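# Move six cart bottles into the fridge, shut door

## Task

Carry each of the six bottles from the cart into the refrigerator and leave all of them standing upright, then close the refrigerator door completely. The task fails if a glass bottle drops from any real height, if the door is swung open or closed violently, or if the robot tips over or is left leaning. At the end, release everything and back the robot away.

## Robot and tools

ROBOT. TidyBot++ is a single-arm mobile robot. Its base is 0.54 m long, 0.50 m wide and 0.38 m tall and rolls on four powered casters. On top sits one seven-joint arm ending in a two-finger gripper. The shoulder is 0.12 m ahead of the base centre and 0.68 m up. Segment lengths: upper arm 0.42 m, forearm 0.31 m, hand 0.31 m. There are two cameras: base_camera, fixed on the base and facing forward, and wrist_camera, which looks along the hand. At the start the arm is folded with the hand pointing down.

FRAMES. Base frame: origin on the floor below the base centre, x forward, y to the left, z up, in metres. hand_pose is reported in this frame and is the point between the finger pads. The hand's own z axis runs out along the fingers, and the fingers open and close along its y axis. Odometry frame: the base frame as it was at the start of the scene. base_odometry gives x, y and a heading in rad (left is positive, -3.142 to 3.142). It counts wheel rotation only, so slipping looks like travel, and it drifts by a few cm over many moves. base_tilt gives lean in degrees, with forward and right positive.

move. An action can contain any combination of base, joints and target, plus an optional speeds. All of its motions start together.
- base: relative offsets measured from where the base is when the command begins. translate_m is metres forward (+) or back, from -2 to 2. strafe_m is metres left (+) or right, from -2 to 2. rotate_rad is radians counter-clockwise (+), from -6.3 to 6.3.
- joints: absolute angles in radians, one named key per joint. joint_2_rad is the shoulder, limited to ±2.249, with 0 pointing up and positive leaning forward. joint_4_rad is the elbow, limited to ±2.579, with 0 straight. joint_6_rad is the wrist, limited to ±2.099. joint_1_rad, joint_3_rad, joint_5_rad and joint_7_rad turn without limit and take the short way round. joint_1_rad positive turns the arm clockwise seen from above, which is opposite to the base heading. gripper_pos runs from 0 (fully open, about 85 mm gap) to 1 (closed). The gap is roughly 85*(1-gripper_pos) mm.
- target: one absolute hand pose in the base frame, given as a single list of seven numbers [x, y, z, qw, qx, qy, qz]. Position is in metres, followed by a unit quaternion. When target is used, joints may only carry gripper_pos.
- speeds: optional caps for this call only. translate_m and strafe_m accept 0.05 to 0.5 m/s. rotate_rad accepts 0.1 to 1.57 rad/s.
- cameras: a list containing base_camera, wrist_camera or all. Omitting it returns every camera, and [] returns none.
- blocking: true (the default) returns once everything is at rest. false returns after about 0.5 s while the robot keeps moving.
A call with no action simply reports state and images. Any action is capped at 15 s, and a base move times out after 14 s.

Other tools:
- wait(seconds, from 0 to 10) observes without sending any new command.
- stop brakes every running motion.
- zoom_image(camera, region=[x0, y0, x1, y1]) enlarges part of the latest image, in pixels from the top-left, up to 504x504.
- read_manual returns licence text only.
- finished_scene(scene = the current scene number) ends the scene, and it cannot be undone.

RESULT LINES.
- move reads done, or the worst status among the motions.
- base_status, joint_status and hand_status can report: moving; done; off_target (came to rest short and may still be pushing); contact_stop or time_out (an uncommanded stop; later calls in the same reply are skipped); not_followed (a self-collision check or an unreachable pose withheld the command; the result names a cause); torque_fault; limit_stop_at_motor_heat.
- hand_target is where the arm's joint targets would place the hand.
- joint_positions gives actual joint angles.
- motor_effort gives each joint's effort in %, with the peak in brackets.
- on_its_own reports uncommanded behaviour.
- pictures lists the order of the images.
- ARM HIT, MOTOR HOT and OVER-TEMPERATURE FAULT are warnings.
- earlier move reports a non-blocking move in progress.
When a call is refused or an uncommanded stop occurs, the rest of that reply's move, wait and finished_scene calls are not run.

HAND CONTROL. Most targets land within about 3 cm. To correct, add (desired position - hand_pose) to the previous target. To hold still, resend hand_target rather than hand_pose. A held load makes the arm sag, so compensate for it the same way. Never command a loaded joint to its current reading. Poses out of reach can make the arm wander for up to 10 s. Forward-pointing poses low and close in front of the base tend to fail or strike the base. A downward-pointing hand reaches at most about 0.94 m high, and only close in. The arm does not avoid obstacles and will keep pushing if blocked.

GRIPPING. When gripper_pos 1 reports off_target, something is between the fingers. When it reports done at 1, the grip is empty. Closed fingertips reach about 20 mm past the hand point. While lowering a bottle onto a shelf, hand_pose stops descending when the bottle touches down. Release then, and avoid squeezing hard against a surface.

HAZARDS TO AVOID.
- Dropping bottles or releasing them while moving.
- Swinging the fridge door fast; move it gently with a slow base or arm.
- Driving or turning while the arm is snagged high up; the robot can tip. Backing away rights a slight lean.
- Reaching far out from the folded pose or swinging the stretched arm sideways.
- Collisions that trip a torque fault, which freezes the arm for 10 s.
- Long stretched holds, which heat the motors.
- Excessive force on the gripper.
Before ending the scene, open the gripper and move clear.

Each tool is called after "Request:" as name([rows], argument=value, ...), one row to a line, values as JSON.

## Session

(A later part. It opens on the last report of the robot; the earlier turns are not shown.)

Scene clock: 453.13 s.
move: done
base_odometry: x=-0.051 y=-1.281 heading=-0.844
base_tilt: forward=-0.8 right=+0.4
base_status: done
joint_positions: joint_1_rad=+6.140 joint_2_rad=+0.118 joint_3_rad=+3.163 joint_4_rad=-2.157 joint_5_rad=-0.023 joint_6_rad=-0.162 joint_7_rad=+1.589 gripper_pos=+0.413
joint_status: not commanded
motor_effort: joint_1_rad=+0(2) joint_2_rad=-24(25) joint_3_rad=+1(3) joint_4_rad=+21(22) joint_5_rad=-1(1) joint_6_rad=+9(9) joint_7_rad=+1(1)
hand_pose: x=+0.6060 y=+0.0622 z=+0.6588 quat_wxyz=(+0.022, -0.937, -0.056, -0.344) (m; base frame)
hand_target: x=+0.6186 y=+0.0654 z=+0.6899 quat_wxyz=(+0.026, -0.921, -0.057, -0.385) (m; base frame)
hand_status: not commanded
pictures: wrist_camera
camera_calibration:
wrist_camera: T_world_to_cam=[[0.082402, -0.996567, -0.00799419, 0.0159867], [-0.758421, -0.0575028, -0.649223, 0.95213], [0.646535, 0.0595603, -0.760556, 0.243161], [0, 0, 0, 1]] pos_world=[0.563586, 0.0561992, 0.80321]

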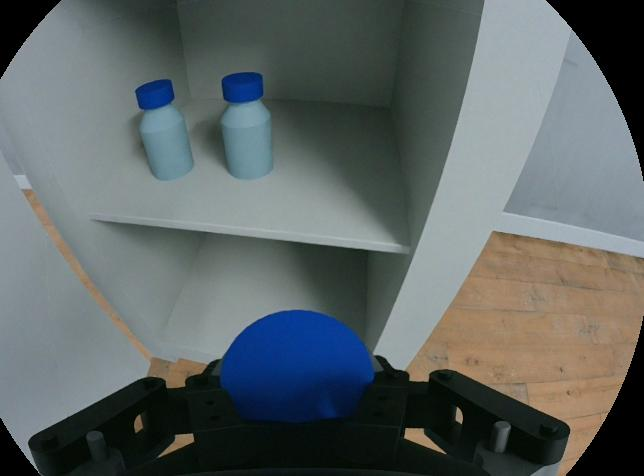

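Request:
move(base={"translate_m": 0.362, "strafe_m": -0.007}, speeds={"translate_m": 0.2}, cameras=["wrist_camera"])

Request:
move(joints={"joint_2_rad": 0.14, "joint_4_rad": -2.2, "joint_6_rad": -0.005}, cameras=["wrist_camera"])

Request:
move(joints={"joint_2_rad": 0.16, "joint_4_rad": -2.218, "joint_6_rad": 0.034}, cameras=[])

Scene clock: 458.90 s.
move: done
base_odometry: x=+0.185 y=-1.556 heading=-0.844
base_tilt: forward=-0.8 right=+0.4
base_status: done
joint_positions: joint_1_rad=+6.140 joint_2_rad=+0.112 joint_3_rad=+3.163 joint_4_rad=-2.162 joint_5_rad=-0.023 joint_6_rad=-0.157 joint_7_rad=+1.589 gripper_pos=+0.413
joint_status: not commanded
motor_effort: joint_1_rad=+0(1) joint_2_rad=-24(26) joint_3_rad=+1(2) joint_4_rad=+21(23) joint_5_rad=-1(1) joint_6_rad=+8(10) joint_7_rad=+1(2)
hand_pose: x=+0.6050 y=+0.0621 z=+0.6605 quat_wxyz=(+0.022, -0.936, -0.056, -0.347) (m; base frame)
hand_target: x=+0.6186 y=+0.0654 z=+0.6899 quat_wxyz=(+0.026, -0.921, -0.057, -0.385) (m; base frame)
hand_status: not commanded
pictures: wrist_camera
camera_calibration:
wrist_camera: T_world_to_cam=[[0.0823692, -0.996568, -0.00827385, 0.0161345], [-0.754895, -0.0569698, -0.653366, 0.953025], [0.650652, 0.0600632, -0.756997, 0.240191], [0, 0, 0, 1]] pos_world=[0.561824, 0.0559461, 0.804632]

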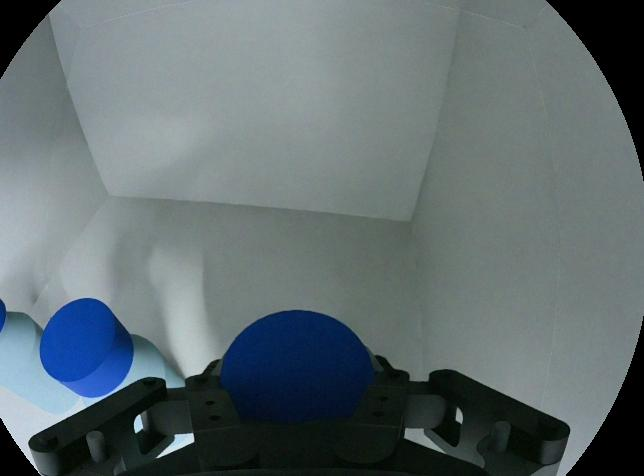

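Scene clock: 459.97 s.
move: done
base_odometry: x=+0.185 y=-1.556 heading=-0.844
base_tilt: forward=-0.8 right=+0.4
base_status: not commanded
joint_positions: joint_1_rad=+6.140 joint_2_rad=+0.159 joint_3_rad=+3.163 joint_4_rad=-2.207 joint_5_rad=-0.023 joint_6_rad=-0.045 joint_7_rad=+1.589 gripper_pos=+0.413
joint_status: all done
motor_effort: joint_1_rad=+0(0) joint_2_rad=-24(26) joint_3_rad=+1(1) joint_4_rad=+20(22) joint_5_rad=-1(1) joint_6_rad=+9(10) joint_7_rad=+1(1)
hand_pose: x=+0.6099 y=+0.0618 z=+0.6407 quat_wxyz=(+0.021, -0.932, -0.056, -0.356) (m; base frame)
hand_target: x=+0.6222 y=+0.0650 z=+0.6622 quat_wxyz=(+0.024, -0.920, -0.057, -0.387) (m; base frame)
hand_status: not commanded
pictures: wrist_camera
camera_calibration:
wrist_camera: T_world_to_cam=[[0.080856, -0.996706, -0.00635098, 0.0150519], [-0.741528, -0.055895, -0.668589, 0.945318], [0.666031, 0.0587689, -0.743605, 0.204226], [0, 0, 0, 1]] pos_world=[0.563742, 0.0558387, 0.783988]

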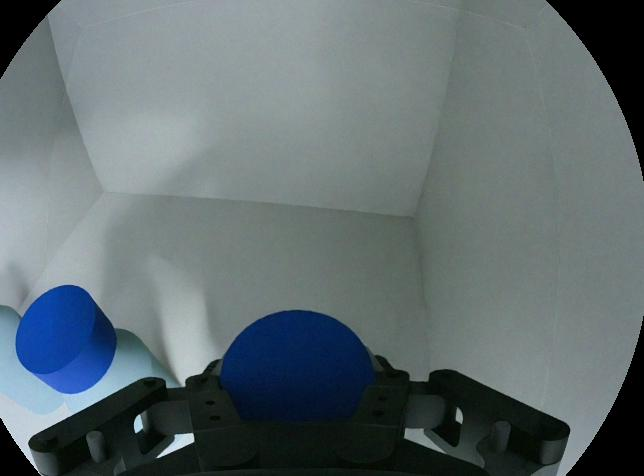

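Scene clock: 460.60 s.
move: done
base_odometry: x=+0.185 y=-1.556 heading=-0.844
base_tilt: forward=-0.8 right=+0.4
base_status: not commanded
joint_positions: joint_1_rad=+6.140 joint_2_rad=+0.175 joint_3_rad=+3.163 joint_4_rad=-2.224 joint_5_rad=-0.023 joint_6_rad=-0.004 joint_7_rad=+1.589 gripper_pos=+0.413
joint_status: all done
motor_effort: joint_1_rad=+0(0) joint_2_rad=-25(26) joint_3_rad=+1(1) joint_4_rad=+19(21) joint_5_rad=-1(1) joint_6_rad=+9(10) joint_7_rad=+1(1)
hand_pose: x=+0.6109 y=+0.0617 z=+0.6346 quat_wxyz=(+0.021, -0.931, -0.056, -0.361) (m; base frame)
hand_target: x=+0.6223 y=+0.0647 z=+0.6527 quat_wxyz=(+0.023, -0.920, -0.057, -0.388) (m; base frame)
hand_status: not commanded
pictures: none
No camera images: "cameras" was empty.

Request:
move(joints={"joint_2_rad": 0.175, "joint_4_rad": -2.22, "joint_6_rad": 0.03}, cameras=[])

Request:
move(joints={"joint_2_rad": 0.185, "joint_4_rad": -2.224, "joint_6_rad": 0.035}, cameras=["wrist_camera"])

Scene clock: 463.47 s.
move: done
base_odometry: x=+0.185 y=-1.556 heading=-0.844
base_tilt: forward=-0.9 right=+0.4
base_status: not commanded
joint_positions: joint_1_rad=+6.140 joint_2_rad=+0.185 joint_3_rad=+3.163 joint_4_rad=-2.224 joint_5_rad=-0.023 joint_6_rad=-0.003 joint_7_rad=+1.589 gripper_pos=+0.413
joint_status: all done
motor_effort: joint_1_rad=+0(0) joint_2_rad=-24(26) joint_3_rad=+1(1) joint_4_rad=+18(19) joint_5_rad=+0(1) joint_6_rad=+8(9) joint_7_rad=+0(1)
hand_pose: x=+0.6106 y=+0.0616 z=+0.6295 quat_wxyz=(+0.021, -0.933, -0.056, -0.356) (m; base frame)
hand_target: x=+0.6200 y=+0.0645 z=+0.6433 quat_wxyz=(+0.023, -0.924, -0.057, -0.378) (m; base frame)
hand_status: not commanded
pictures: none
No camera images: "cameras" was empty.

Scene clock: 463.93 s.
move: done
base_odometry: x=+0.185 y=-1.556 heading=-0.844
base_tilt: forward=-0.8 right=+0.4
base_status: not commanded
joint_positions: joint_1_rad=+6.140 joint_2_rad=+0.187 joint_3_rad=+3.163 joint_4_rad=-2.224 joint_5_rad=-0.023 joint_6_rad=+0.000 joint_7_rad=+1.589 gripper_pos=+0.413
joint_status: all done
motor_effort: joint_1_rad=+0(0) joint_2_rad=-23(24) joint_3_rad=+1(1) joint_4_rad=+19(19) joint_5_rad=+0(1) joint_6_rad=+8(9) joint_7_rad=+1(1)
hand_pose: x=+0.6112 y=+0.0617 z=+0.6295 quat_wxyz=(+0.021, -0.932, -0.056, -0.357) (m; base frame)
hand_target: x=+0.6189 y=+0.0643 z=+0.6377 quat_wxyz=(+0.022, -0.925, -0.057, -0.374) (m; base frame)
hand_status: not commanded
pictures: wrist_camera
camera_calibration:
wrist_camera: T_world_to_cam=[[0.0802629, -0.996761, -0.00507115, 0.0142545], [-0.740743, -0.0562416, -0.669431, 0.938819], [0.666977, 0.0574869, -0.742857, 0.193979], [0, 0, 0, 1]] pos_world=[0.564899, 0.0558577, 0.772645]

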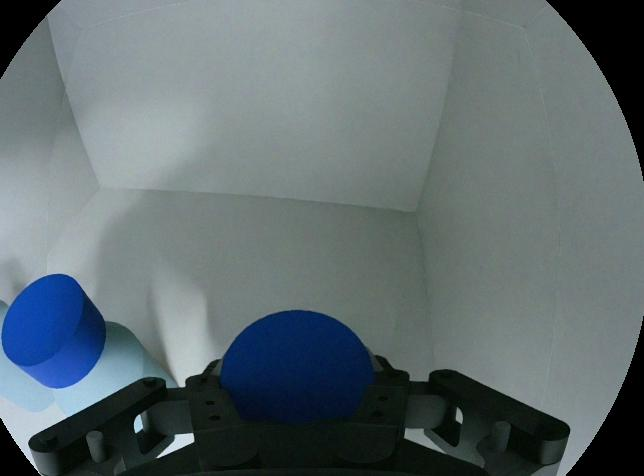

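Request:
move(joints={"joint_2_rad": 0.198, "joint_4_rad": -2.232, "joint_6_rad": 0.045}, cameras=[])

Request:
move(joints={"joint_2_rad": 0.192, "joint_4_rad": -2.23, "joint_6_rad": 0.035, "gripper_pos": 0.12}, cameras=["wrist_camera"])

Request:
move(base={"translate_m": -0.1, "strafe_m": -0.012}, speeds={"translate_m": 0.2}, cameras=["wrist_camera"])

Scene clock: 466.07 s.
move: done
base_odometry: x=+0.185 y=-1.556 heading=-0.844
base_tilt: forward=-0.8 right=+0.4
base_status: not commanded
joint_positions: joint_1_rad=+6.140 joint_2_rad=+0.189 joint_3_rad=+3.163 joint_4_rad=-2.226 joint_5_rad=-0.023 joint_6_rad=+0.010 joint_7_rad=+1.589 gripper_pos=+0.413
joint_status: all done
motor_effort: joint_1_rad=+0(0) joint_2_rad=-22(24) joint_3_rad=+1(1) joint_4_rad=+18(18) joint_5_rad=+0(1) joint_6_rad=+7(8) joint_7_rad=+0(1)
hand_pose: x=+0.6123 y=+0.0617 z=+0.6294 quat_wxyz=(+0.021, -0.931, -0.056, -0.360) (m; base frame)
hand_target: x=+0.6169 y=+0.0639 z=+0.6299 quat_wxyz=(+0.022, -0.928, -0.057, -0.369) (m; base frame)
hand_status: not commanded
pictures: none
No camera images: "cameras" was empty.

Scene clock: 466.87 s.
move: done
base_odometry: x=+0.185 y=-1.556 heading=-0.844
base_tilt: forward=-0.8 right=+0.4
base_status: not commanded
joint_positions: joint_1_rad=+6.140 joint_2_rad=+0.189 joint_3_rad=+3.163 joint_4_rad=-2.226 joint_5_rad=-0.023 joint_6_rad=+0.017 joint_7_rad=+1.589 gripper_pos=+0.120
joint_status: all done
motor_effort: joint_1_rad=+0(0) joint_2_rad=-21(22) joint_3_rad=+1(1) joint_4_rad=+16(17) joint_5_rad=+0(1) joint_6_rad=+6(8) joint_7_rad=+1(1)
hand_pose: x=+0.6138 y=+0.0619 z=+0.6307 quat_wxyz=(+0.021, -0.930, -0.056, -0.362) (m; base frame)
hand_target: x=+0.6158 y=+0.0639 z=+0.6316 quat_wxyz=(+0.022, -0.928, -0.057, -0.368) (m; base frame)
hand_status: not commanded
pictures: wrist_camera
camera_calibration:
wrist_camera: T_world_to_cam=[[0.0801318, -0.996771, -0.00523081, 0.0144419], [-0.73296, -0.0553657, -0.678015, 0.942143], [0.675536, 0.0581646, -0.73503, 0.182949], [0, 0, 0, 1]] pos_world=[0.565807, 0.0559165, 0.773335]

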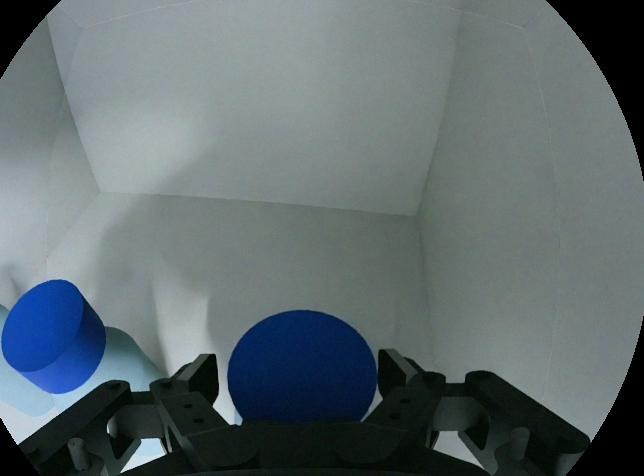

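Scene clock: 468.07 s.
move: done
base_odometry: x=+0.109 y=-1.489 heading=-0.844
base_tilt: forward=-0.8 right=+0.4
base_status: done
joint_positions: joint_1_rad=+6.140 joint_2_rad=+0.191 joint_3_rad=+3.163 joint_4_rad=-2.228 joint_5_rad=-0.023 joint_6_rad=+0.017 joint_7_rad=+1.589 gripper_pos=+0.120
joint_status: not commanded
motor_effort: joint_1_rad=+0(1) joint_2_rad=-21(23) joint_3_rad=+1(1) joint_4_rad=+16(17) joint_5_rad=-1(1) joint_6_rad=+6(7) joint_7_rad=+0(1)
hand_pose: x=+0.6132 y=+0.0618 z=+0.6294 quat_wxyz=(+0.021, -0.931, -0.056, -0.361) (m; base frame)
hand_target: x=+0.6158 y=+0.0639 z=+0.6316 quat_wxyz=(+0.022, -0.928, -0.057, -0.368) (m; base frame)
hand_status: not commanded
pictures: wrist_camera
camera_calibration:
wrist_camera: T_world_to_cam=[[0.0801126, -0.996773, -0.00508267, 0.0143239], [-0.734773, -0.055608, -0.67603, 0.940708], [0.673566, 0.0578932, -0.736856, 0.184806], [0, 0, 0, 1]] pos_world=[0.56558, 0.0558896, 0.772195]

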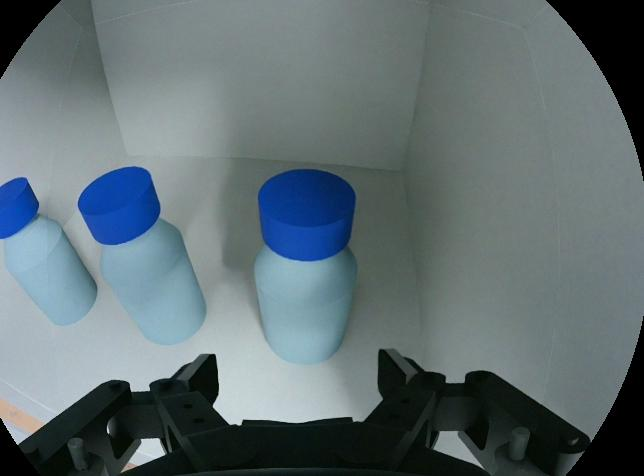

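Request:
move(base={"translate_m": -0.95}, cameras=["base_camera", "wrist_camera"])

Request:
move(base={"translate_m": 0.092, "strafe_m": 0.75, "rotate_rad": 0.7}, joints={"joint_1_rad": 6.25, "joint_2_rad": 0.3, "joint_4_rad": -2.3, "joint_6_rad": 1.03, "gripper_pos": 1.0}, cameras=["base_camera", "wrist_camera"])

Scene clock: 483.47 s.
move: done
base_odometry: x=-0.522 y=-0.779 heading=-0.844
base_tilt: forward=-0.8 right=+0.4
base_status: done
joint_positions: joint_1_rad=+6.140 joint_2_rad=+0.192 joint_3_rad=+3.163 joint_4_rad=-2.227 joint_5_rad=-0.023 joint_6_rad=+0.017 joint_7_rad=+1.589 gripper_pos=+0.120
joint_status: not commanded
motor_effort: joint_1_rad=+0(1) joint_2_rad=-21(23) joint_3_rad=+1(1) joint_4_rad=+15(18) joint_5_rad=+0(1) joint_6_rad=+6(7) joint_7_rad=+1(1)
hand_pose: x=+0.6133 y=+0.0618 z=+0.6289 quat_wxyz=(+0.021, -0.931, -0.056, -0.361) (m; base frame)
hand_target: x=+0.6158 y=+0.0639 z=+0.6316 quat_wxyz=(+0.022, -0.928, -0.057, -0.368) (m; base frame)
hand_status: not commanded
pictures: base_camera, wrist_camera
camera_calibration:
wrist_camera: T_world_to_cam=[[0.0801099, -0.996773, -0.00500539, 0.0142814], [-0.735459, -0.0557173, -0.675274, 0.940421], [0.672817, 0.0577774, -0.73755, 0.185169], [0, 0, 0, 1]] pos_world=[0.565912, 0.0559344, 0.771685]

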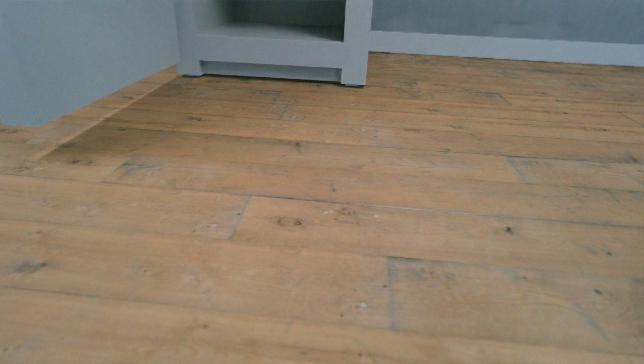

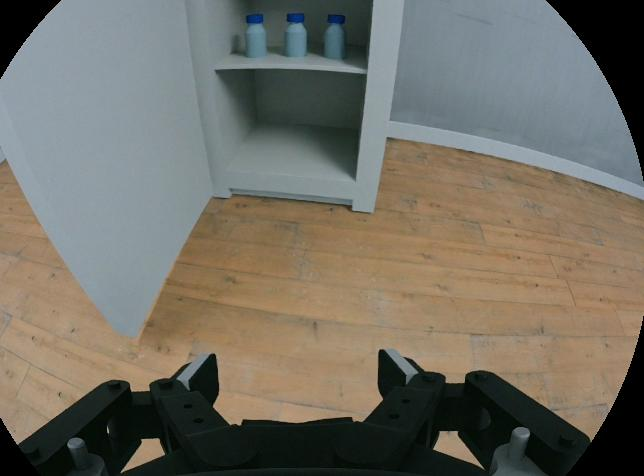

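Scene clock: 486.33 s.
move: done
base_odometry: x=+0.100 y=-0.350 heading=-0.144
base_tilt: forward=-0.8 right=+0.4
base_status: done
joint_positions: joint_1_rad=+6.232 joint_2_rad=+0.299 joint_3_rad=+3.161 joint_4_rad=-2.288 joint_5_rad=-0.023 joint_6_rad=+1.005 joint_7_rad=+1.589 gripper_pos=+0.999
joint_status: all done
motor_effort: joint_1_rad=+0(5) joint_2_rad=-24(26) joint_3_rad=+1(3) joint_4_rad=+15(18) joint_5_rad=+0(2) joint_6_rad=+9(9) joint_7_rad=+0(1)
hand_pose: x=+0.7198 y=+0.0155 z=+0.8129 quat_wxyz=(+0.000, -0.711, -0.009, -0.703) (m; base frame)
hand_target: x=+0.7168 y=+0.0048 z=+0.8146 quat_wxyz=(-0.006, -0.707, -0.003, -0.707) (m; base frame)
hand_status: not commanded
pictures: base_camera, wrist_camera
camera_calibration:
wrist_camera: T_world_to_cam=[[-0.00859309, -0.999753, -0.0204731, 0.0369585], [-0.00912691, 0.0205514, -0.999747, 0.880198], [0.999921, -0.00840406, -0.00930126, -0.574432], [0, 0, 0, 1]] pos_world=[0.582738, 0.0140325, 0.875389]

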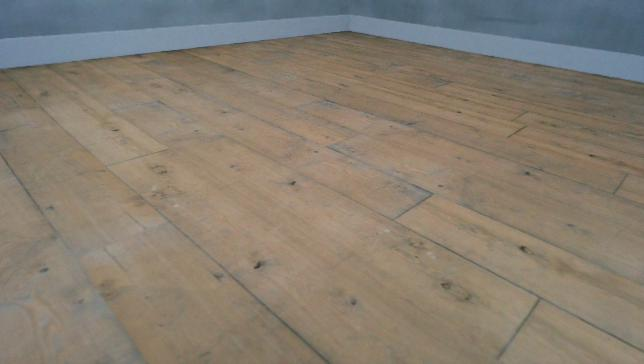

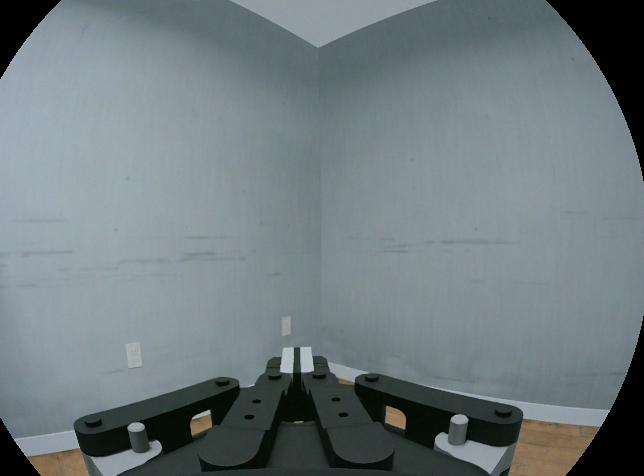

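Request:
move(base={"translate_m": 1.43, "strafe_m": 0.106, "rotate_rad": -2.271}, speeds={"rotate_rad": 1.0}, cameras=["base_camera", "wrist_camera"])

Scene clock: 497.23 s.
move: done
base_odometry: x=+1.530 y=-0.450 heading=-2.415
base_tilt: forward=-0.9 right=+0.4
base_status: done
joint_positions: joint_1_rad=+6.239 joint_2_rad=+0.300 joint_3_rad=+3.161 joint_4_rad=-2.290 joint_5_rad=-0.023 joint_6_rad=+1.006 joint_7_rad=+1.589 gripper_pos=+0.999
joint_status: not commanded
motor_effort: joint_1_rad=+0(2) joint_2_rad=-24(26) joint_3_rad=+1(3) joint_4_rad=+15(16) joint_5_rad=+0(2) joint_6_rad=+9(9) joint_7_rad=+0(1)
hand_pose: x=+0.7193 y=+0.0112 z=+0.8121 quat_wxyz=(-0.002, -0.712, -0.006, -0.703) (m; base frame)
hand_target: x=+0.7168 y=+0.0048 z=+0.8146 quat_wxyz=(-0.006, -0.707, -0.003, -0.707) (m; base frame)
hand_status: not commanded
pictures: base_camera, wrist_camera
camera_calibration:
wrist_camera: T_world_to_cam=[[-0.0157216, -0.999668, -0.0203939, 0.0377237], [-0.0104803, 0.0205601, -0.999734, 0.880381], [0.999821, -0.0155036, -0.0108001, -0.572642], [0, 0, 0, 1]] pos_world=[0.58236, 0.0107324, 0.874731]

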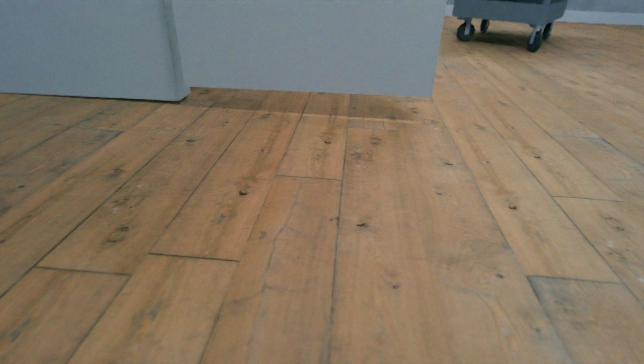

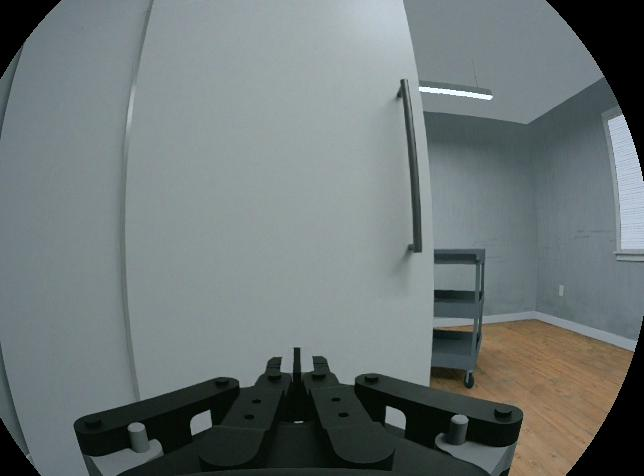

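Request:
move(base={"translate_m": 0.44, "strafe_m": -0.07}, speeds={"translate_m": 0.25}, cameras=["base_camera", "wrist_camera"])

Scene clock: 505.70 s.
move: done
base_odometry: x=+1.155 y=-0.690 heading=-2.415
base_tilt: forward=-0.8 right=+0.4
base_status: done
joint_positions: joint_1_rad=+6.239 joint_2_rad=+0.300 joint_3_rad=+3.161 joint_4_rad=-2.297 joint_5_rad=-0.023 joint_6_rad=+1.010 joint_7_rad=+1.589 gripper_pos=+0.999
joint_status: not commanded
motor_effort: joint_1_rad=+0(1) joint_2_rad=-24(26) joint_3_rad=+1(2) joint_4_rad=+15(18) joint_5_rad=+0(1) joint_6_rad=+9(9) joint_7_rad=+0(1)
hand_pose: x=+0.7175 y=+0.0111 z=+0.8103 quat_wxyz=(-0.002, -0.712, -0.006, -0.702) (m; base frame)
hand_target: x=+0.7168 y=+0.0048 z=+0.8146 quat_wxyz=(-0.006, -0.707, -0.003, -0.707) (m; base frame)
hand_status: not commanded
pictures: base_camera, wrist_camera
camera_calibration:
wrist_camera: T_world_to_cam=[[-0.0158304, -0.99967, -0.0202182, 0.037525], [-0.0126442, 0.0204193, -0.999712, 0.880135], [0.999795, -0.0155702, -0.0129633, -0.569131], [0, 0, 0, 1]] pos_world=[0.580737, 0.0106794, 0.873262]

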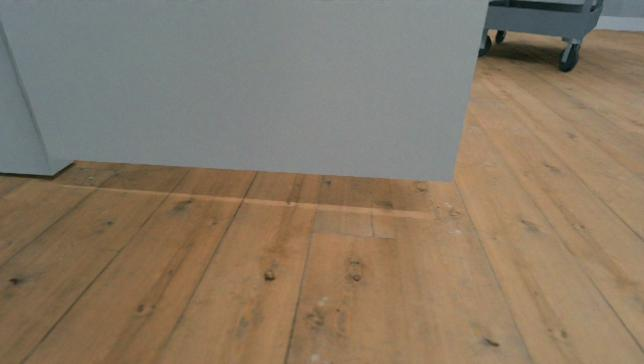

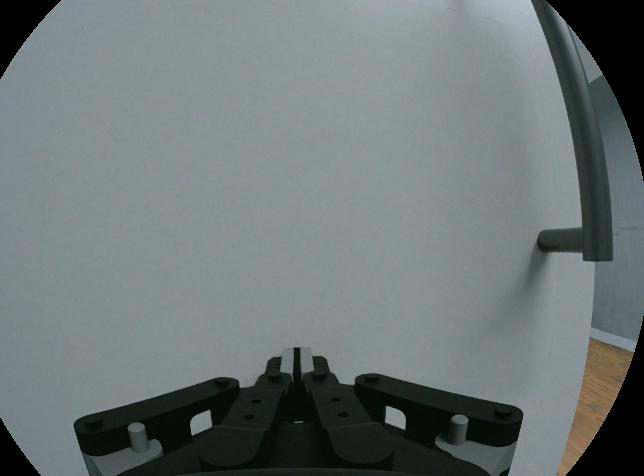

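Request:
move(base={"translate_m": 0.21, "strafe_m": -0.218, "rotate_rad": 0.3}, speeds={"translate_m": 0.19, "rotate_rad": 0.2}, cameras=["base_camera", "wrist_camera"])

Scene clock: 509.27 s.
move: done
base_odometry: x=+0.853 y=-0.667 heading=-2.114
base_tilt: forward=-0.8 right=+0.4
base_status: done
joint_positions: joint_1_rad=+6.244 joint_2_rad=+0.299 joint_3_rad=+3.161 joint_4_rad=-2.298 joint_5_rad=-0.023 joint_6_rad=+1.014 joint_7_rad=+1.589 gripper_pos=+0.999
joint_status: not commanded
motor_effort: joint_1_rad=+0(3) joint_2_rad=-24(25) joint_3_rad=+1(3) joint_4_rad=+15(24) joint_5_rad=-1(2) joint_6_rad=+9(10) joint_7_rad=+1(1)
hand_pose: x=+0.7173 y=+0.0081 z=+0.8113 quat_wxyz=(-0.004, -0.711, -0.005, -0.703) (m; base frame)
hand_target: x=+0.7168 y=+0.0048 z=+0.8146 quat_wxyz=(-0.006, -0.707, -0.003, -0.707) (m; base frame)
hand_status: not commanded
pictures: base_camera, wrist_camera
camera_calibration:
wrist_camera: T_world_to_cam=[[-0.0207551, -0.999579, -0.0202909, 0.0381461], [-0.00930584, 0.0204875, -0.999747, 0.878844], [0.999741, -0.020561, -0.00972714, -0.571505], [0, 0, 0, 1]] pos_world=[0.580327, 0.00837398, 0.873837]

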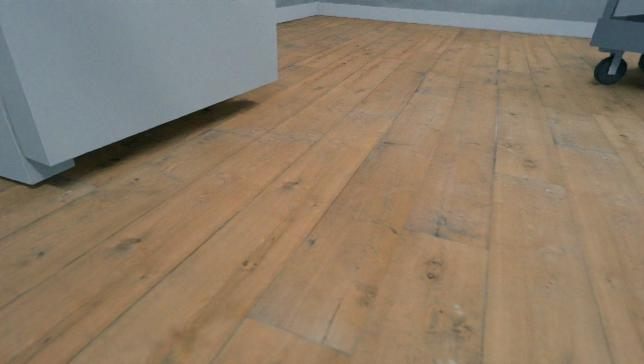

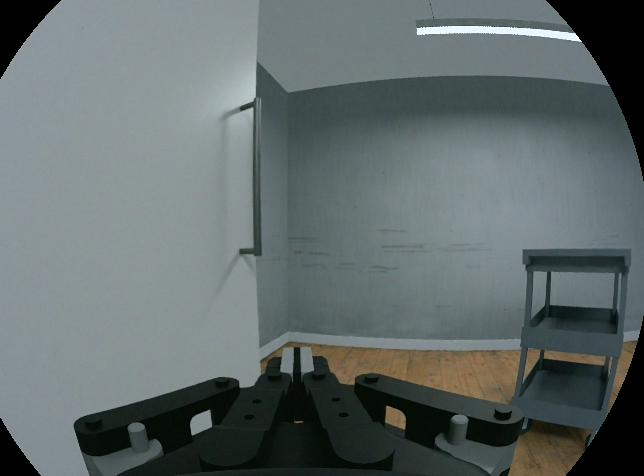

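Request:
wait(seconds=0.2)

Scene clock: 512.73 s.
base_odometry: x=+0.853 y=-0.667 heading=-2.114
base_tilt: forward=-0.8 right=+0.4
base_status: done
joint_positions: joint_1_rad=+6.244 joint_2_rad=+0.299 joint_3_rad=+3.161 joint_4_rad=-2.298 joint_5_rad=-0.023 joint_6_rad=+1.014 joint_7_rad=+1.589 gripper_pos=+0.999
joint_status: not commanded
motor_effort: joint_1_rad=+0(3) joint_2_rad=-24(25) joint_3_rad=+1(3) joint_4_rad=+15(24) joint_5_rad=-1(2) joint_6_rad=+9(10) joint_7_rad=+1(1)
hand_pose: x=+0.7173 y=+0.0081 z=+0.8113 quat_wxyz=(-0.004, -0.711, -0.005, -0.703) (m; base frame)
hand_target: x=+0.7168 y=+0.0048 z=+0.8146 quat_wxyz=(-0.006, -0.707, -0.003, -0.707) (m; base frame)
hand_status: not commanded
wait: 0.20 s; at rest from the start
pictures: base_camera, wrist_camera
camera_calibration:
wrist_camera: T_world_to_cam=[[-0.0207551, -0.999579, -0.0202909, 0.0381461], [-0.00930584, 0.0204875, -0.999747, 0.878844], [0.999741, -0.020561, -0.00972714, -0.571505], [0, 0, 0, 1]] pos_world=[0.580327, 0.00837398, 0.873837]

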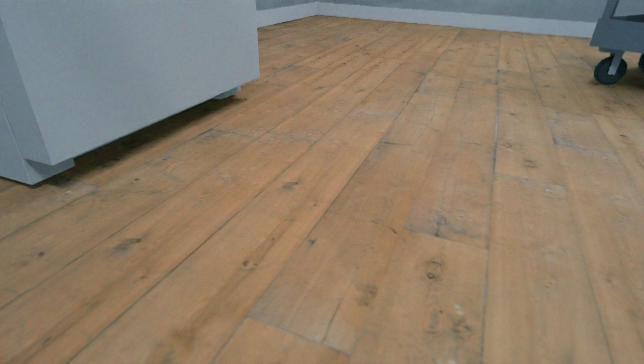

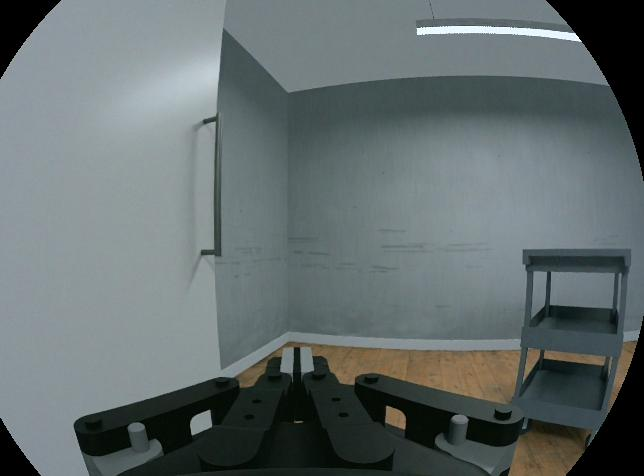

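Request:
wait(seconds=0.5)

Scene clock: 515.67 s.
base_odometry: x=+0.853 y=-0.667 heading=-2.114
base_tilt: forward=-0.8 right=+0.4
base_status: done
joint_positions: joint_1_rad=+6.244 joint_2_rad=+0.299 joint_3_rad=+3.161 joint_4_rad=-2.298 joint_5_rad=-0.023 joint_6_rad=+1.014 joint_7_rad=+1.589 gripper_pos=+0.999
joint_status: not commanded
motor_effort: joint_1_rad=+0(3) joint_2_rad=-24(25) joint_3_rad=+1(3) joint_4_rad=+15(24) joint_5_rad=-1(2) joint_6_rad=+8(10) joint_7_rad=+0(1)
hand_pose: x=+0.7173 y=+0.0081 z=+0.8113 quat_wxyz=(-0.004, -0.711, -0.005, -0.703) (m; base frame)
hand_target: x=+0.7168 y=+0.0048 z=+0.8146 quat_wxyz=(-0.006, -0.707, -0.003, -0.707) (m; base frame)
hand_status: not commanded
wait: 0.50 s; at rest from the start
pictures: base_camera, wrist_camera
camera_calibration:
wrist_camera: T_world_to_cam=[[-0.0207551, -0.999579, -0.0202909, 0.0381461], [-0.00930584, 0.0204875, -0.999747, 0.878844], [0.999741, -0.020561, -0.00972714, -0.571505], [0, 0, 0, 1]] pos_world=[0.580327, 0.00837398, 0.873837]

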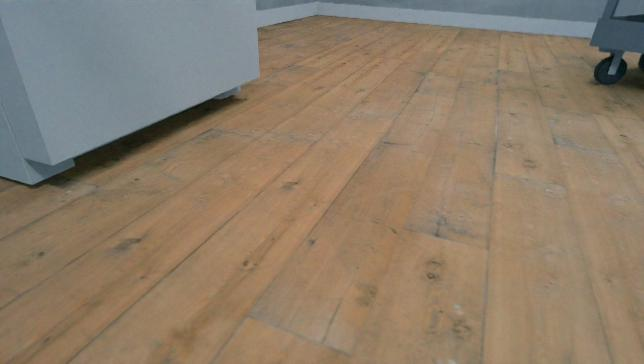

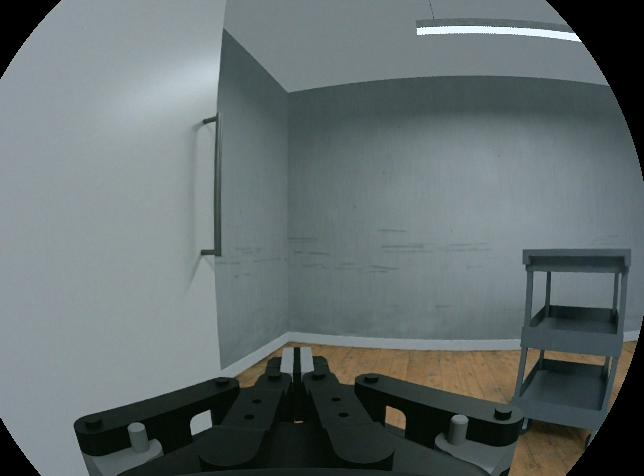

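Request:
move(base={"translate_m": 0.9055, "strafe_m": -0.6316, "rotate_rad": 1.27}, speeds={"rotate_rad": 0.5}, cameras=["base_camera", "wrist_camera"])

Scene clock: 521.70 s.
move: done
base_odometry: x=-0.156 y=-1.115 heading=-0.843
base_tilt: forward=-0.9 right=+0.4
base_status: done
joint_positions: joint_1_rad=+6.245 joint_2_rad=+0.299 joint_3_rad=+3.161 joint_4_rad=-2.298 joint_5_rad=-0.023 joint_6_rad=+1.014 joint_7_rad=+1.589 gripper_pos=+0.999
joint_status: not commanded
motor_effort: joint_1_rad=+0(2) joint_2_rad=-24(25) joint_3_rad=+1(2) joint_4_rad=+15(16) joint_5_rad=-1(2) joint_6_rad=+9(9) joint_7_rad=+1(1)
hand_pose: x=+0.7173 y=+0.0079 z=+0.8114 quat_wxyz=(-0.004, -0.711, -0.005, -0.703) (m; base frame)
hand_target: x=+0.7168 y=+0.0048 z=+0.8146 quat_wxyz=(-0.006, -0.707, -0.003, -0.707) (m; base frame)
hand_status: not commanded
pictures: base_camera, wrist_camera
camera_calibration:
wrist_camera: T_world_to_cam=[[-0.0211058, -0.999571, -0.0202961, 0.0381914], [-0.00921054, 0.0204942, -0.999748, 0.878833], [0.999735, -0.0209135, -0.00963914, -0.571564], [0, 0, 0, 1]] pos_world=[0.580313, 0.00821064, 0.873877]

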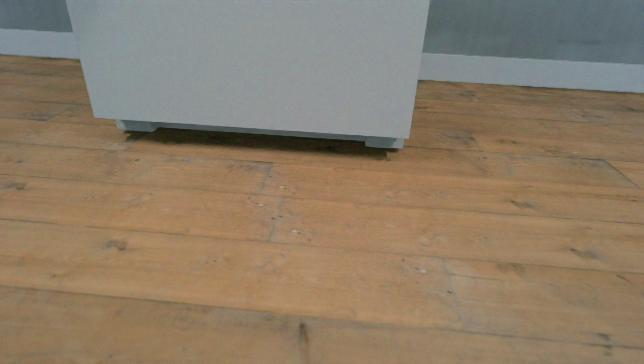

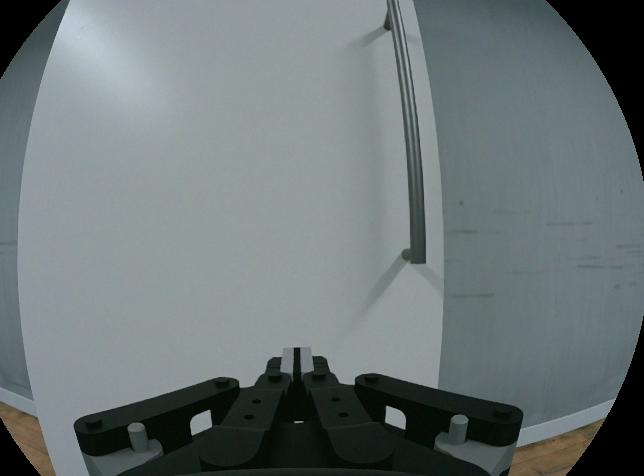

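Request:
move(base={"translate_m": 0.17}, speeds={"translate_m": 0.2}, cameras=[])

Request:
move(base={"translate_m": 0.05}, speeds={"translate_m": 0.05}, cameras=["base_camera", "wrist_camera"])

Scene clock: 526.87 s.
move: done
base_odometry: x=-0.043 y=-1.243 heading=-0.844
base_tilt: forward=-0.8 right=+0.4
base_status: done
joint_positions: joint_1_rad=+6.245 joint_2_rad=+0.301 joint_3_rad=+3.161 joint_4_rad=-2.297 joint_5_rad=-0.023 joint_6_rad=+1.014 joint_7_rad=+1.589 gripper_pos=+0.999
joint_status: not commanded
motor_effort: joint_1_rad=+0(1) joint_2_rad=-24(26) joint_3_rad=+1(2) joint_4_rad=+15(17) joint_5_rad=+0(1) joint_6_rad=+9(9) joint_7_rad=+1(1)
hand_pose: x=+0.7177 y=+0.0079 z=+0.8104 quat_wxyz=(-0.004, -0.712, -0.005, -0.702) (m; base frame)
hand_target: x=+0.7168 y=+0.0048 z=+0.8146 quat_wxyz=(-0.006, -0.707, -0.003, -0.707) (m; base frame)
hand_status: not commanded
pictures: none
No camera images: "cameras" was empty.

Scene clock: 528.37 s.
move: done
base_odometry: x=-0.010 y=-1.280 heading=-0.844
base_tilt: forward=-0.8 right=+0.4
base_status: done
joint_positions: joint_1_rad=+6.245 joint_2_rad=+0.270 joint_3_rad=+3.161 joint_4_rad=-2.340 joint_5_rad=-0.023 joint_6_rad=+1.020 joint_7_rad=+1.589 gripper_pos=+0.999
joint_status: not commanded
motor_effort: joint_1_rad=+3(4) joint_2_rad=-17(25) joint_3_rad=+4(5) joint_4_rad=+24(26) joint_5_rad=-2(4) joint_6_rad=+7(9) joint_7_rad=+0(1)
hand_pose: x=+0.7019 y=+0.0075 z=+0.8102 quat_wxyz=(-0.004, -0.714, -0.004, -0.700) (m; base frame)
hand_target: x=+0.7168 y=+0.0048 z=+0.8146 quat_wxyz=(-0.006, -0.707, -0.003, -0.707) (m; base frame)
hand_status: not commanded
pictures: base_camera, wrist_camera
camera_calibration:
wrist_camera: T_world_to_cam=[[-0.0214512, -0.999561, -0.0204279, 0.0377373], [-0.0167823, 0.0207897, -0.999643, 0.882723], [0.999629, -0.0211007, -0.0172209, -0.549915], [0, 0, 0, 1]] pos_world=[0.565335, 0.00776557, 0.873709]

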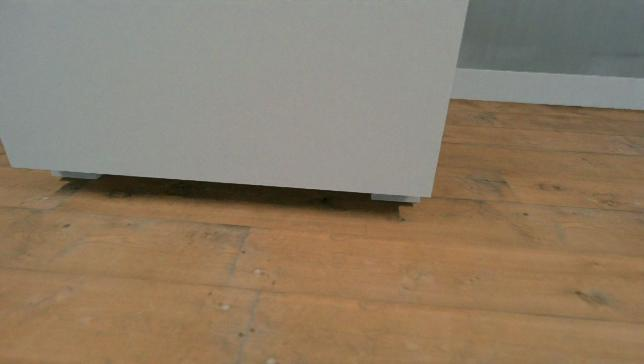

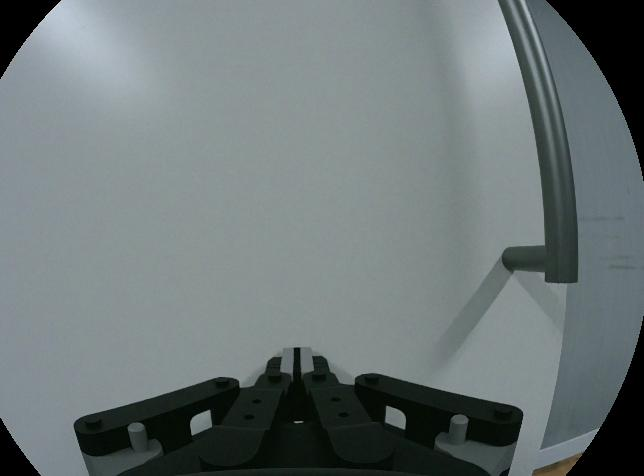

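Request:
move(base={"translate_m": 0.025}, speeds={"translate_m": 0.05}, cameras=["base_camera", "wrist_camera"])

Scene clock: 530.53 s.
move: done
base_odometry: x=+0.006 y=-1.298 heading=-0.844
base_tilt: forward=-0.8 right=+0.4
base_status: done
joint_positions: joint_1_rad=+6.245 joint_2_rad=+0.224 joint_3_rad=+3.160 joint_4_rad=-2.403 joint_5_rad=-0.023 joint_6_rad=+1.028 joint_7_rad=+1.589 gripper_pos=+0.999
joint_status: not commanded
motor_effort: joint_1_rad=+4(5) joint_2_rad=-7(17) joint_3_rad=+5(6) joint_4_rad=+35(39) joint_5_rad=-3(4) joint_6_rad=+6(9) joint_7_rad=+0(1)
hand_pose: x=+0.6786 y=+0.0076 z=+0.8098 quat_wxyz=(-0.003, -0.717, -0.005, -0.697) (m; base frame)
hand_target: x=+0.7168 y=+0.0048 z=+0.8146 quat_wxyz=(-0.006, -0.707, -0.003, -0.707) (m; base frame)
hand_status: not commanded
pictures: base_camera, wrist_camera
camera_calibration:
wrist_camera: T_world_to_cam=[[-0.0203704, -0.999568, -0.021172, 0.0372251], [-0.0253402, 0.0216858, -0.999444, 0.887571], [0.999471, -0.0198225, -0.0257711, -0.519615], [0, 0, 0, 1]] pos_world=[0.54259, 0.00766132, 0.874475]

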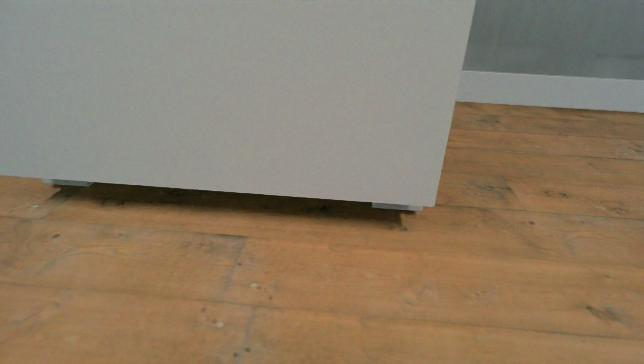

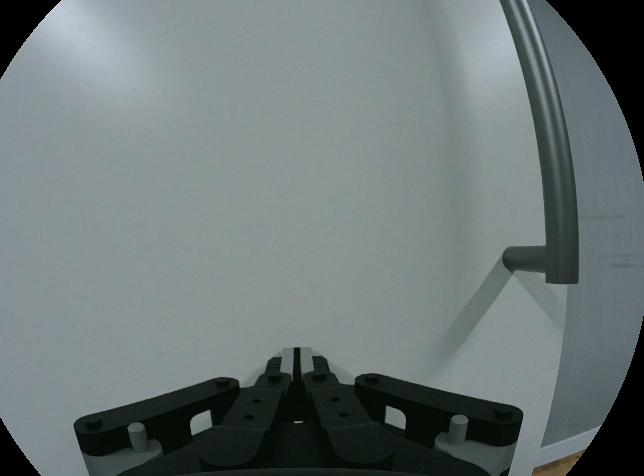

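Request:
move(base={"translate_m": -0.15}, speeds={"translate_m": 0.2}, cameras=[])

Request:
move(base={"translate_m": -0.4}, cameras=["base_camera", "wrist_camera"])

Request:
zoom_image(camera="base_camera", region=[150, 0, 500, 150])

Scene clock: 533.67 s.
move: done
base_odometry: x=-0.093 y=-1.186 heading=-0.844
base_tilt: forward=-0.9 right=+0.4
base_status: done
joint_positions: joint_1_rad=+6.246 joint_2_rad=+0.302 joint_3_rad=+3.160 joint_4_rad=-2.293 joint_5_rad=-0.023 joint_6_rad=+1.028 joint_7_rad=+1.589 gripper_pos=+0.999
joint_status: not commanded
motor_effort: joint_1_rad=+0(5) joint_2_rad=-24(28) joint_3_rad=+1(6) joint_4_rad=+15(35) joint_5_rad=-1(4) joint_6_rad=+9(10) joint_7_rad=+0(1)
hand_pose: x=+0.7190 y=+0.0079 z=+0.8159 quat_wxyz=(-0.004, -0.706, -0.004, -0.708) (m; base frame)
hand_target: x=+0.7168 y=+0.0048 z=+0.8146 quat_wxyz=(-0.006, -0.707, -0.003, -0.707) (m; base frame)
hand_status: not commanded
pictures: none
No camera images: "cameras" was empty.

Scene clock: 535.60 s.
move: done
base_odometry: x=-0.359 y=-0.887 heading=-0.844
base_tilt: forward=-0.9 right=+0.4
base_status: done
joint_positions: joint_1_rad=+6.246 joint_2_rad=+0.299 joint_3_rad=+3.160 joint_4_rad=-2.297 joint_5_rad=-0.023 joint_6_rad=+1.028 joint_7_rad=+1.589 gripper_pos=+0.999
joint_status: not commanded
motor_effort: joint_1_rad=+0(1) joint_2_rad=-24(27) joint_3_rad=+1(1) joint_4_rad=+15(16) joint_5_rad=-1(1) joint_6_rad=+9(9) joint_7_rad=+1(1)
hand_pose: x=+0.7175 y=+0.0079 z=+0.8159 quat_wxyz=(-0.004, -0.706, -0.004, -0.708) (m; base frame)
hand_target: x=+0.7168 y=+0.0048 z=+0.8146 quat_wxyz=(-0.006, -0.707, -0.003, -0.707) (m; base frame)
hand_status: not commanded
pictures: base_camera, wrist_camera
camera_calibration:
wrist_camera: T_world_to_cam=[[-0.0208367, -0.999562, -0.0210313, 0.038647], [0.0054057, 0.0209229, -0.999766, 0.872915], [0.999768, -0.0209455, 0.00496737, -0.58363], [0, 0, 0, 1]] pos_world=[0.579581, 0.00814166, 0.876423]

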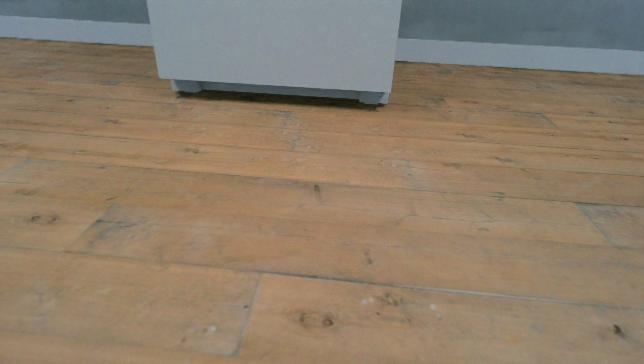

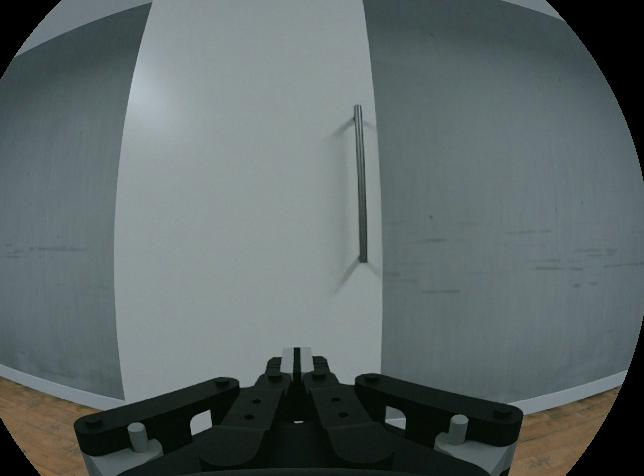

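Scaled by 1.440.

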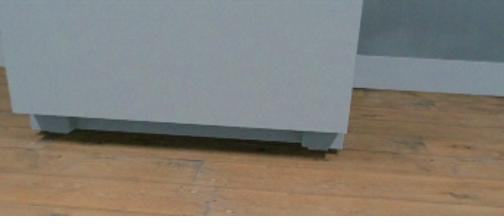

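Request:
zoom_image(camera="base_camera", region=[360, 70, 410, 110])

Request:
zoom_image(camera="base_camera", region=[145, 60, 205, 110])

Request:
zoom_image(camera="wrist_camera", region=[320, 80, 420, 400])

Scaled by 10.080.

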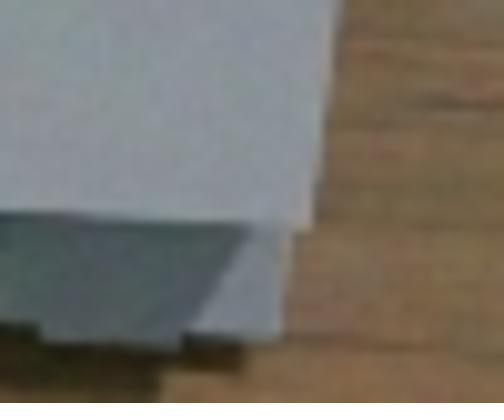

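Scaled by 8.400.

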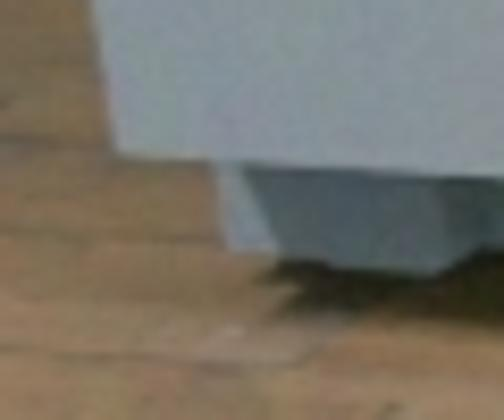

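Scaled by 1.575.

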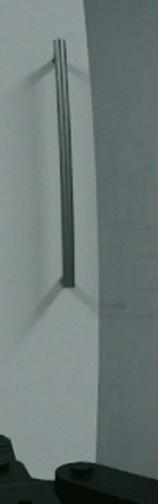

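Request:
finished_scene(scene=1)

The scene is finished: the task was done.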